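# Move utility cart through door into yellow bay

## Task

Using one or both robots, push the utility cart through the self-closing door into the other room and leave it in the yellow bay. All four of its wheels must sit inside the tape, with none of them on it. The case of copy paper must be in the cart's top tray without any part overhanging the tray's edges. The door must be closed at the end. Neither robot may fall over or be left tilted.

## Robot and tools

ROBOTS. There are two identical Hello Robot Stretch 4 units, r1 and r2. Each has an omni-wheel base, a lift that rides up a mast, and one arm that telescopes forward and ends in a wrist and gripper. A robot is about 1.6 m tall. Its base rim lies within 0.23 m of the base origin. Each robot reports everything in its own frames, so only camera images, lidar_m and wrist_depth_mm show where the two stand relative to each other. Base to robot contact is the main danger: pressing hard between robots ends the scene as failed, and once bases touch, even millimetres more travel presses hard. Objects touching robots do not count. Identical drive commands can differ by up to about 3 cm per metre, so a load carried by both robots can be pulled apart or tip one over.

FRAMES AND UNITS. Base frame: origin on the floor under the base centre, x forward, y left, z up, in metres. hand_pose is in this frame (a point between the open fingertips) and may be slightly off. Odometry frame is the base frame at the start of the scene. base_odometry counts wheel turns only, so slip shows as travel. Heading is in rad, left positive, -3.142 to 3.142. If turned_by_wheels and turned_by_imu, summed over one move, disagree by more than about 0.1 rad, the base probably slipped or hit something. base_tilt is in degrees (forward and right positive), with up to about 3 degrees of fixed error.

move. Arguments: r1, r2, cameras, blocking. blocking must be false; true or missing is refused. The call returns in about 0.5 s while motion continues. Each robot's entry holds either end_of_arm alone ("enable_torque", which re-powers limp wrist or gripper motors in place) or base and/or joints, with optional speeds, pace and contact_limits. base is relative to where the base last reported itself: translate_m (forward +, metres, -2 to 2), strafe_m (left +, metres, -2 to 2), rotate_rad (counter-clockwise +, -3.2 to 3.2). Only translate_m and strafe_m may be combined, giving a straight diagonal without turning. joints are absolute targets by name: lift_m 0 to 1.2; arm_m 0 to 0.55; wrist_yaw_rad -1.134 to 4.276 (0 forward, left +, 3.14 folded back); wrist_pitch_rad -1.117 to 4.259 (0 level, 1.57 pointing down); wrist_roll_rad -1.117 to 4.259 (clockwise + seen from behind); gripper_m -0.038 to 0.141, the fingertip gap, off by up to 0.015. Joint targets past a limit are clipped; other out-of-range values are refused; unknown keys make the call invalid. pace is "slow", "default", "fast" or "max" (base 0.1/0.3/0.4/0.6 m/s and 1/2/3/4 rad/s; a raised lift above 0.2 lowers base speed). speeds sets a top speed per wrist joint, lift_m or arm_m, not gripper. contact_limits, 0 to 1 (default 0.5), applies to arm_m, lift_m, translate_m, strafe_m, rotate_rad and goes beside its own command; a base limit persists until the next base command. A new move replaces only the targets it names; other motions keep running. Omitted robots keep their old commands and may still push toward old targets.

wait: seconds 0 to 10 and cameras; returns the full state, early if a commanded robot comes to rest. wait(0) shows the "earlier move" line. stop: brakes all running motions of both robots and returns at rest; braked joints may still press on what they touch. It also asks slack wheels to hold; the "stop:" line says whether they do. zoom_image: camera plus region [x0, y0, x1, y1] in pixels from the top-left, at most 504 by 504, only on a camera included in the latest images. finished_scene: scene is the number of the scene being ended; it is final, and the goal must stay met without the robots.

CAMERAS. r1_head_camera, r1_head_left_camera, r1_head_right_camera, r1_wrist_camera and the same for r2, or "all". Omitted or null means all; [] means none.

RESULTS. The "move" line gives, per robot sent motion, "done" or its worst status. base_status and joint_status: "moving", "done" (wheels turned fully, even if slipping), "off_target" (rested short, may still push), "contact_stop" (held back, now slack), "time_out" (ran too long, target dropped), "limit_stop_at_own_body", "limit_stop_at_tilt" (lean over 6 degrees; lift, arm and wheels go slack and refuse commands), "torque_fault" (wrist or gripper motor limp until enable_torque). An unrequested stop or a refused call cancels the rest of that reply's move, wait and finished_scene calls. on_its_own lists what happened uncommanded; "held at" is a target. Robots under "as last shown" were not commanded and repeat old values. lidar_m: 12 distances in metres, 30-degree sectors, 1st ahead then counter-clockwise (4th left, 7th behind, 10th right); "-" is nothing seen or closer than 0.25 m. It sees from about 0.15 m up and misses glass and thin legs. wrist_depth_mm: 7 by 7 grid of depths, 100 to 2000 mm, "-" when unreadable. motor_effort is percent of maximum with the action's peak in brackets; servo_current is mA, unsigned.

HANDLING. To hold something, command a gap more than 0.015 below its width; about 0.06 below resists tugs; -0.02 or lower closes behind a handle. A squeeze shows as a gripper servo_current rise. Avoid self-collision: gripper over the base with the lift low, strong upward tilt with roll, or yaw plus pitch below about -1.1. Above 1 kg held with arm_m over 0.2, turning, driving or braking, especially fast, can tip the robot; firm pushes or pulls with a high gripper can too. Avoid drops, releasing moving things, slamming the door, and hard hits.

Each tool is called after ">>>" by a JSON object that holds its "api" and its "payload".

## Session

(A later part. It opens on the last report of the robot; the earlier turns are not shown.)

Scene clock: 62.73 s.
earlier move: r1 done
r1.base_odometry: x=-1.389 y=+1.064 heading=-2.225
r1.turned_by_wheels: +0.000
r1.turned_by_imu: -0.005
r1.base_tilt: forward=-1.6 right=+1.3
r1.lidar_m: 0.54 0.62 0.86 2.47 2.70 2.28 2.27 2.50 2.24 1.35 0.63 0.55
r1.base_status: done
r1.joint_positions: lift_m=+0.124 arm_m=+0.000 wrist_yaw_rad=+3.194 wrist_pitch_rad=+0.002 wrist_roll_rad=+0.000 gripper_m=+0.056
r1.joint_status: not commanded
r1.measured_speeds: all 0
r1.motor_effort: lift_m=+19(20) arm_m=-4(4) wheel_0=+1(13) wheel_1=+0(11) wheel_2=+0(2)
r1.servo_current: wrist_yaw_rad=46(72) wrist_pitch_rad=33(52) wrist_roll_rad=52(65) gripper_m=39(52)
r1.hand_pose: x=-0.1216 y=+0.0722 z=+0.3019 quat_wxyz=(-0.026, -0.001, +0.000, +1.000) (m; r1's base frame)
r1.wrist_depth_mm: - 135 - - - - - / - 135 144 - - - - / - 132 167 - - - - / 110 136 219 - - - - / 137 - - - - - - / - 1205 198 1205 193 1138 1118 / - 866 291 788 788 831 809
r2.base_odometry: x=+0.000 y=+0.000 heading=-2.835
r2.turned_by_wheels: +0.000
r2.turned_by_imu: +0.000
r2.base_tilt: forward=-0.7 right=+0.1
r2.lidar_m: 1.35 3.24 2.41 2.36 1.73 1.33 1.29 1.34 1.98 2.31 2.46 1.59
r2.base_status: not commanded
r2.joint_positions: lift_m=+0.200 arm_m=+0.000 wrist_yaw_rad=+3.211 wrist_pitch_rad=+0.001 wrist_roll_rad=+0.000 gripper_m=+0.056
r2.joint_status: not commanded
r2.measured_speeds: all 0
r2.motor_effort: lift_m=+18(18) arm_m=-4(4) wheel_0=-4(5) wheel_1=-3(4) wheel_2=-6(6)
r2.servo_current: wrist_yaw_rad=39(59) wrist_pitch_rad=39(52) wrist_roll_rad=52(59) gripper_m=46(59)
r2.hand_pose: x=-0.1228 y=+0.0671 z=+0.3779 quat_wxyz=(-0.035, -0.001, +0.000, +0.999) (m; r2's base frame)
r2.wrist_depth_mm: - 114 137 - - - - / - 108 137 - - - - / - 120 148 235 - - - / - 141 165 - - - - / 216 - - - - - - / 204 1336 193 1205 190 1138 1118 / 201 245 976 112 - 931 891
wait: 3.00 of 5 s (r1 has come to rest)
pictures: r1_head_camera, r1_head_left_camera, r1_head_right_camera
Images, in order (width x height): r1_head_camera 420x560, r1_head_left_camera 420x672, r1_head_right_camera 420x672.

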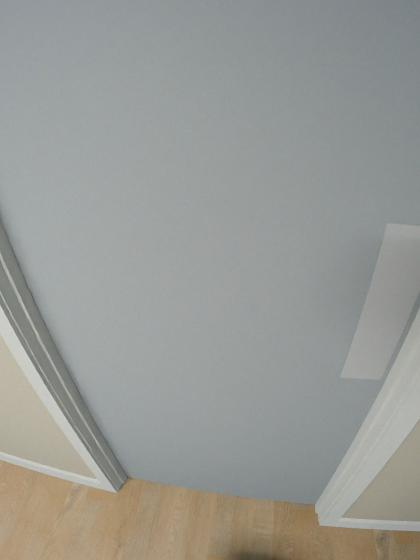

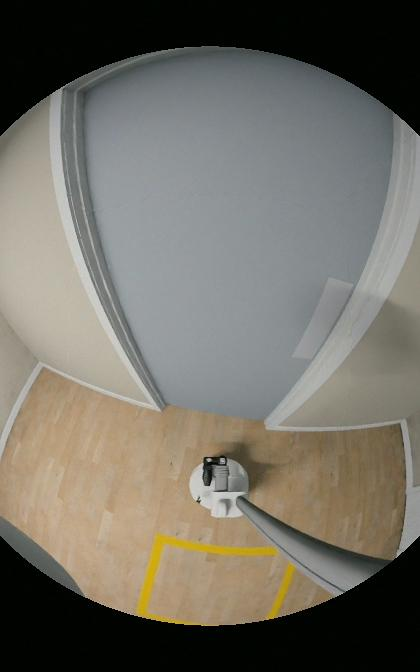

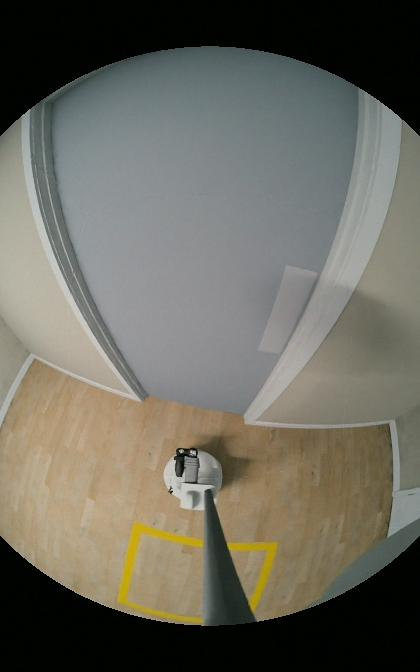

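>>> {"api": "move", "payload": {"r2": {"base":{"strafe_m":1.1}}, "blocking": false, "cameras": []}}

>>> {"api": "wait", "payload": {"seconds": 6, "cameras": []}}

>>> {"api": "move", "payload": {"r2": {"base":{"translate_m":1.2}}, "blocking": false, "cameras": []}}

>>> {"api": "wait", "payload": {"seconds": 6, "cameras": []}}

>>> {"api": "move", "payload": {"r2": {"base":{"rotate_rad":-1.4}}, "blocking": false, "cameras": []}}

>>> {"api": "wait", "payload": {"seconds": 4, "cameras": ["r2_head_camera","r2_head_left_camera"]}}

>>> {"api": "zoom_image", "payload": {"camera": "r2_head_camera", "region": [0, 100, 420, 520]}}

Scene clock: 84.70 s.
move: r2 moving
r1: as last shown
r1.turned_by_imu: +0.000
r1.lidar_m: 0.53 0.62 0.82 2.48 2.75 2.29 2.28 2.53 2.24 1.32 0.63 0.55
r1.motor_effort: lift_m=+20(20) arm_m=-4(4) wheel_0=+0(1) wheel_1=-1(1) wheel_2=+0(1)
r1.servo_current: wrist_yaw_rad=59(59) wrist_pitch_rad=46(52) wrist_roll_rad=39(65) gripper_m=46(52)
r1.wrist_depth_mm: - 135 - - - - - / - 135 144 - - - - / - 132 167 - - - - / 110 136 220 - - - - / 137 - - - - - - / - 1229 198 1229 193 1138 1118 / - 878 291 798 798 831 798
r2.base_odometry: x=+0.011 y=-0.034 heading=-2.835
r2.turned_by_wheels: +0.000
r2.turned_by_imu: +0.001
r2.base_tilt: forward=-0.7 right=+0.1
r2.lidar_m: 1.38 3.15 2.38 2.33 1.74 1.29 1.29 1.39 1.96 2.35 2.50 1.57
r2.base_status: strafe_m moving
r2.joint_positions: lift_m=+0.200 arm_m=+0.000 wrist_yaw_rad=+3.211 wrist_pitch_rad=+0.001 wrist_roll_rad=+0.000 gripper_m=+0.056
r2.joint_status: not commanded
r2.measured_speeds: translate_m=+0.001 strafe_m=+0.141 rotate_rad=-0.004 lift_m=+0.000 arm_m=+0.000 wrist_yaw_rad=+0.000 wrist_pitch_rad=+0.000 wrist_roll_rad=+0.000
r2.motor_effort: lift_m=+18(18) arm_m=-4(4) wheel_0=-8(13) wheel_1=+10(11) wheel_2=-1(5)
r2.servo_current: wrist_yaw_rad=39(59) wrist_pitch_rad=33(46) wrist_roll_rad=46(59) gripper_m=46(59)
r2.hand_pose: x=-0.1228 y=+0.0671 z=+0.3779 quat_wxyz=(-0.035, -0.001, +0.000, +0.999) (m; r2's base frame)
r2.wrist_depth_mm: - - 137 - - - - / - 108 137 - - - - / - 120 147 237 - - - / - 141 165 - - - - / 216 - - - - - - / 203 1308 193 1205 191 1138 1138 / 201 244 960 112 - 917 891
pictures: none
No camera images: "cameras" was empty.

Scene clock: 89.20 s.
earlier move: r2 done
r1.base_odometry: x=-1.389 y=+1.064 heading=-2.225
r1.turned_by_wheels: +0.000
r1.turned_by_imu: +0.000
r1.base_tilt: forward=-1.6 right=+1.3
r1.lidar_m: 0.56 0.62 0.82 2.49 2.76 2.28 2.26 2.50 2.24 1.32 0.61 0.58
r1.base_status: not commanded
r1.joint_positions: lift_m=+0.124 arm_m=+0.000 wrist_yaw_rad=+3.194 wrist_pitch_rad=+0.002 wrist_roll_rad=+0.000 gripper_m=+0.056
r1.joint_status: not commanded
r1.measured_speeds: all 0
r1.motor_effort: lift_m=+19(20) arm_m=-4(4) wheel_0=+1(1) wheel_1=-1(1) wheel_2=-1(1)
r1.servo_current: wrist_yaw_rad=59(72) wrist_pitch_rad=46(52) wrist_roll_rad=46(72) gripper_m=46(52)
r1.hand_pose: x=-0.1216 y=+0.0722 z=+0.3019 quat_wxyz=(-0.026, -0.001, +0.000, +1.000) (m; r1's base frame)
r1.wrist_depth_mm: - 135 - - - - - / - 135 144 - - - - / - 132 167 - - - - / 110 136 220 - - - - / 137 - - - - - - / - 1229 198 1205 193 1160 1118 / - 866 291 798 798 842 798
r2.base_odometry: x=+0.332 y=-1.049 heading=-2.835
r2.turned_by_wheels: +0.000
r2.turned_by_imu: +0.002
r2.base_tilt: forward=-0.7 right=+0.1
r2.lidar_m: 4.16 1.76 1.28 1.27 1.38 1.25 1.21 1.30 1.91 3.41 3.62 1.75
r2.base_status: done
r2.joint_positions: lift_m=+0.200 arm_m=+0.000 wrist_yaw_rad=+3.211 wrist_pitch_rad=+0.001 wrist_roll_rad=+0.000 gripper_m=+0.056
r2.joint_status: not commanded
r2.measured_speeds: all 0
r2.motor_effort: lift_m=+18(18) arm_m=-4(4) wheel_0=-2(13) wheel_1=+2(12) wheel_2=+0(5)
r2.servo_current: wrist_yaw_rad=52(65) wrist_pitch_rad=39(52) wrist_roll_rad=39(65) gripper_m=46(59)
r2.hand_pose: x=-0.1228 y=+0.0671 z=+0.3779 quat_wxyz=(-0.035, -0.001, +0.000, +0.999) (m; r2's base frame)
r2.wrist_depth_mm: - 114 137 - - - - / - 108 137 - - - - / - 121 148 237 - - - / - 141 166 - - - - / 216 - - - - - - / 203 1308 193 1118 191 1160 1118 / 200 245 960 112 - 904 878
wait: 4.50 of 6 s (r2 has come to rest)
pictures: none
No camera images: "cameras" was empty.

Scene clock: 89.70 s.
move: r2 moving
r1: as last shown
r1.base_tilt: forward=-1.6 right=+1.2
r1.lidar_m: 0.57 0.62 0.82 2.50 2.71 2.30 2.27 2.55 2.23 1.31 0.64 0.57
r1.motor_effort: lift_m=+19(20) arm_m=-4(4) wheel_0=+0(1) wheel_1=-1(1) wheel_2=+0(1)
r1.servo_current: wrist_yaw_rad=46(59) wrist_pitch_rad=33(46) wrist_roll_rad=59(65) gripper_m=33(46)
r1.wrist_depth_mm: - 135 - - - - - / - 135 144 - - - - / - 132 167 - - - - / 110 136 220 - - - - / 137 - - - - - - / - 1229 198 1205 193 1138 1118 / - 866 291 809 798 842 809
r2.base_odometry: x=+0.302 y=-1.058 heading=-2.835
r2.turned_by_wheels: +0.000
r2.turned_by_imu: +0.000
r2.base_tilt: forward=-0.7 right=+0.0
r2.lidar_m: 4.21 1.74 1.29 1.23 1.36 1.31 1.26 1.34 1.91 3.42 3.62 1.73
r2.base_status: translate_m moving
r2.joint_positions: lift_m=+0.200 arm_m=+0.000 wrist_yaw_rad=+3.211 wrist_pitch_rad=+0.001 wrist_roll_rad=+0.000 gripper_m=+0.056
r2.joint_status: not commanded
r2.measured_speeds: translate_m=+0.120 strafe_m=+0.000 rotate_rad=+0.003 lift_m=+0.000 arm_m=+0.000 wrist_yaw_rad=+0.000 wrist_pitch_rad=+0.000 wrist_roll_rad=+0.000
r2.motor_effort: lift_m=+18(18) arm_m=-4(4) wheel_0=+3(9) wheel_1=+7(8) wheel_2=-15(15)
r2.servo_current: wrist_yaw_rad=39(59) wrist_pitch_rad=39(46) wrist_roll_rad=52(59) gripper_m=52(52)
r2.hand_pose: x=-0.1228 y=+0.0671 z=+0.3779 quat_wxyz=(-0.035, -0.001, +0.000, +0.999) (m; r2's base frame)
r2.wrist_depth_mm: - 113 137 - - - - / - 108 137 - - - - / - 120 148 235 - - - / - 140 165 - - - - / 216 - - - - - - / 204 1308 193 1138 191 1138 1118 / 202 246 976 112 - 917 891
pictures: none
No camera images: "cameras" was empty.

Scene clock: 94.67 s.
earlier move: r2 done
r1.base_odometry: x=-1.389 y=+1.064 heading=-2.225
r1.turned_by_wheels: +0.000
r1.turned_by_imu: +0.000
r1.base_tilt: forward=-1.6 right=+1.3
r1.lidar_m: 0.55 0.62 0.86 2.49 2.68 2.28 2.25 2.52 2.23 1.33 0.63 0.57
r1.base_status: not commanded
r1.joint_positions: lift_m=+0.124 arm_m=+0.000 wrist_yaw_rad=+3.194 wrist_pitch_rad=+0.002 wrist_roll_rad=+0.000 gripper_m=+0.056
r1.joint_status: not commanded
r1.measured_speeds: all 0
r1.motor_effort: lift_m=+20(20) arm_m=-4(4) wheel_0=+0(1) wheel_1=-1(1) wheel_2=+0(1)
r1.servo_current: wrist_yaw_rad=46(72) wrist_pitch_rad=33(52) wrist_roll_rad=59(65) gripper_m=46(52)
r1.hand_pose: x=-0.1216 y=+0.0722 z=+0.3019 quat_wxyz=(-0.026, -0.001, +0.000, +1.000) (m; r1's base frame)
r1.wrist_depth_mm: - 135 - - - - - / - 135 144 - - - - / - 132 167 - - - - / 110 136 220 - - - - / 137 - - - - - - / - 1229 198 1229 193 1138 1118 / - 878 291 788 788 842 798
r2.base_odometry: x=-0.812 y=-1.411 heading=-2.835
r2.turned_by_wheels: +0.000
r2.turned_by_imu: +0.002
r2.base_tilt: forward=-0.6 right=+0.1
r2.lidar_m: 3.32 1.67 1.25 1.21 1.27 1.88 2.39 2.58 3.57 1.08 1.06 3.37
r2.base_status: done
r2.joint_positions: lift_m=+0.200 arm_m=+0.000 wrist_yaw_rad=+3.211 wrist_pitch_rad=+0.001 wrist_roll_rad=+0.000 gripper_m=+0.056
r2.joint_status: not commanded
r2.measured_speeds: all 0
r2.motor_effort: lift_m=+18(18) arm_m=-4(4) wheel_0=+2(12) wheel_1=+4(9) wheel_2=-3(15)
r2.servo_current: wrist_yaw_rad=33(65) wrist_pitch_rad=46(52) wrist_roll_rad=46(65) gripper_m=52(59)
r2.hand_pose: x=-0.1228 y=+0.0671 z=+0.3779 quat_wxyz=(-0.035, -0.001, +0.000, +0.999) (m; r2's base frame)
r2.wrist_depth_mm: - 114 137 - - - - / - 108 138 - - - - / - 120 148 - - - - / - 141 180 - - - - / 216 - - - - - - / 203 1308 195 1336 192 1336 1229 / 201 246 976 112 - 917 891
wait: 4.97 of 6 s (r2 has come to rest)
pictures: none
No camera images: "cameras" was empty.

Scene clock: 95.17 s.
move: r2 moving
r1: as last shown
r1.lidar_m: 0.57 0.63 0.86 2.47 2.73 2.30 2.25 2.51 2.25 1.30 0.59 0.57
r1.motor_effort: lift_m=+20(20) arm_m=-4(4) wheel_0=+1(1) wheel_1=-1(1) wheel_2=+0(1)
r1.servo_current: wrist_yaw_rad=46(52) wrist_pitch_rad=46(52) wrist_roll_rad=33(72) gripper_m=46(46)
r1.wrist_depth_mm: - 135 - - - - - / - 135 144 - - - - / - 132 167 - - - - / 110 136 220 - - - - / 137 - - - - - - / - 1229 198 1205 193 1138 1118 / - 866 291 798 798 842 809
r2.base_odometry: x=-0.812 y=-1.411 heading=-3.087
r2.turned_by_wheels: -0.252
r2.turned_by_imu: -0.245
r2.base_tilt: forward=-0.7 right=+0.1
r2.lidar_m: 3.31 2.22 1.34 1.18 1.21 1.48 2.43 2.44 2.92 3.46 1.05 1.09
r2.base_status: rotate_rad moving
r2.joint_positions: lift_m=+0.200 arm_m=+0.000 wrist_yaw_rad=+3.211 wrist_pitch_rad=+0.001 wrist_roll_rad=+0.000 gripper_m=+0.056
r2.joint_status: not commanded
r2.measured_speeds: translate_m=+0.000 strafe_m=-0.002 rotate_rad=-0.976 lift_m=+0.000 arm_m=+0.000 wrist_yaw_rad=+0.000 wrist_pitch_rad=+0.000 wrist_roll_rad=+0.000
r2.motor_effort: lift_m=+18(18) arm_m=-4(4) wheel_0=+5(9) wheel_1=+10(10) wheel_2=+10(11)
r2.servo_current: wrist_yaw_rad=59(59) wrist_pitch_rad=39(46) wrist_roll_rad=46(65) gripper_m=52(59)
r2.hand_pose: x=-0.1228 y=+0.0671 z=+0.3779 quat_wxyz=(-0.035, -0.001, +0.000, +0.999) (m; r2's base frame)
r2.wrist_depth_mm: - 114 137 - - - - / - 109 137 - - - - / - 120 148 - - - - / - 141 179 - - - - / 216 - - - - - - / 204 1366 195 1308 192 1366 1205 / 202 244 976 112 - 931 891
pictures: none
No camera images: "cameras" was empty.

Scene clock: 96.63 s.
earlier move: r2 done
r1.base_odometry: x=-1.389 y=+1.064 heading=-2.225
r1.turned_by_wheels: +0.000
r1.turned_by_imu: +0.000
r1.base_tilt: forward=-1.6 right=+1.3
r1.lidar_m: 0.56 0.65 0.85 2.48 2.72 2.30 2.27 2.51 2.26 1.33 0.60 0.58
r1.base_status: not commanded
r1.joint_positions: lift_m=+0.124 arm_m=+0.000 wrist_yaw_rad=+3.194 wrist_pitch_rad=+0.002 wrist_roll_rad=+0.000 gripper_m=+0.056
r1.joint_status: not commanded
r1.measured_speeds: all 0
r1.motor_effort: lift_m=+19(20) arm_m=-4(4) wheel_0=+1(1) wheel_1=-1(1) wheel_2=+0(1)
r1.servo_current: wrist_yaw_rad=72(72) wrist_pitch_rad=39(52) wrist_roll_rad=46(72) gripper_m=39(46)
r1.hand_pose: x=-0.1216 y=+0.0722 z=+0.3019 quat_wxyz=(-0.026, -0.001, +0.000, +1.000) (m; r1's base frame)
r1.wrist_depth_mm: - 135 - - - - - / - 135 144 - - - - / - 132 168 - - - - / 110 135 219 - - - - / 137 - - - - - - / - 1229 198 1205 193 1160 1118 / - 878 290 809 798 831 798
r2.base_odometry: x=-0.812 y=-1.411 heading=+2.049
r2.turned_by_wheels: -1.147
r2.turned_by_imu: -1.116
r2.base_tilt: forward=-0.7 right=+0.1
r2.lidar_m: 1.06 1.07 3.34 2.59 1.46 1.22 1.21 1.34 2.40 2.40 2.80 3.46
r2.base_status: done
r2.joint_positions: lift_m=+0.200 arm_m=+0.000 wrist_yaw_rad=+3.211 wrist_pitch_rad=+0.001 wrist_roll_rad=+0.000 gripper_m=+0.056
r2.joint_status: not commanded
r2.measured_speeds: all 0
r2.motor_effort: lift_m=+18(18) arm_m=-4(4) wheel_0=+4(10) wheel_1=+2(11) wheel_2=+4(11)
r2.servo_current: wrist_yaw_rad=52(59) wrist_pitch_rad=39(46) wrist_roll_rad=52(65) gripper_m=46(59)
r2.hand_pose: x=-0.1228 y=+0.0671 z=+0.3779 quat_wxyz=(-0.035, -0.001, +0.000, +0.999) (m; r2's base frame)
r2.wrist_depth_mm: - 114 138 1430 - - - / - 108 137 1397 - - - / - 120 148 236 - - - / - 141 166 - - - - / 216 - - - - - - / 203 1336 193 1118 191 1160 1098 / 202 246 976 112 - 904 891
wait: 1.47 of 4 s (r2 has come to rest)
pictures: r2_head_camera, r2_head_left_camera
Images, in order (width x height): r2_head_camera 420x560, r2_head_left_camera 420x672.

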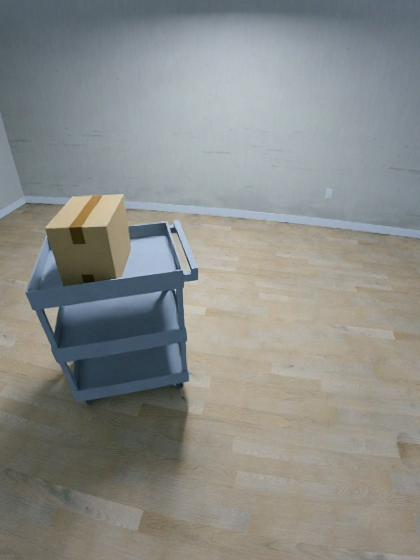

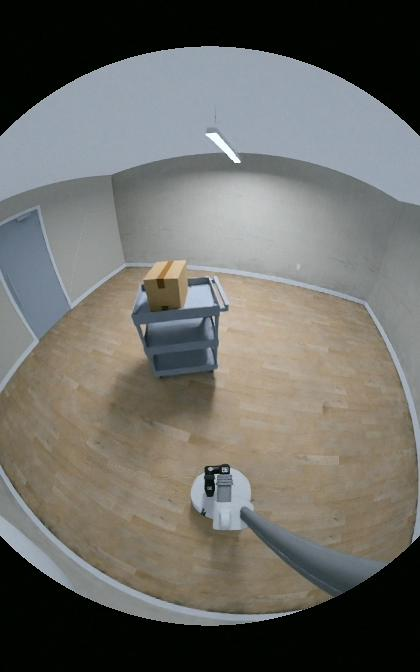

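Scaled by 1.200 from the camera's 420x560 image, which has a finer 1200x1600 frame.

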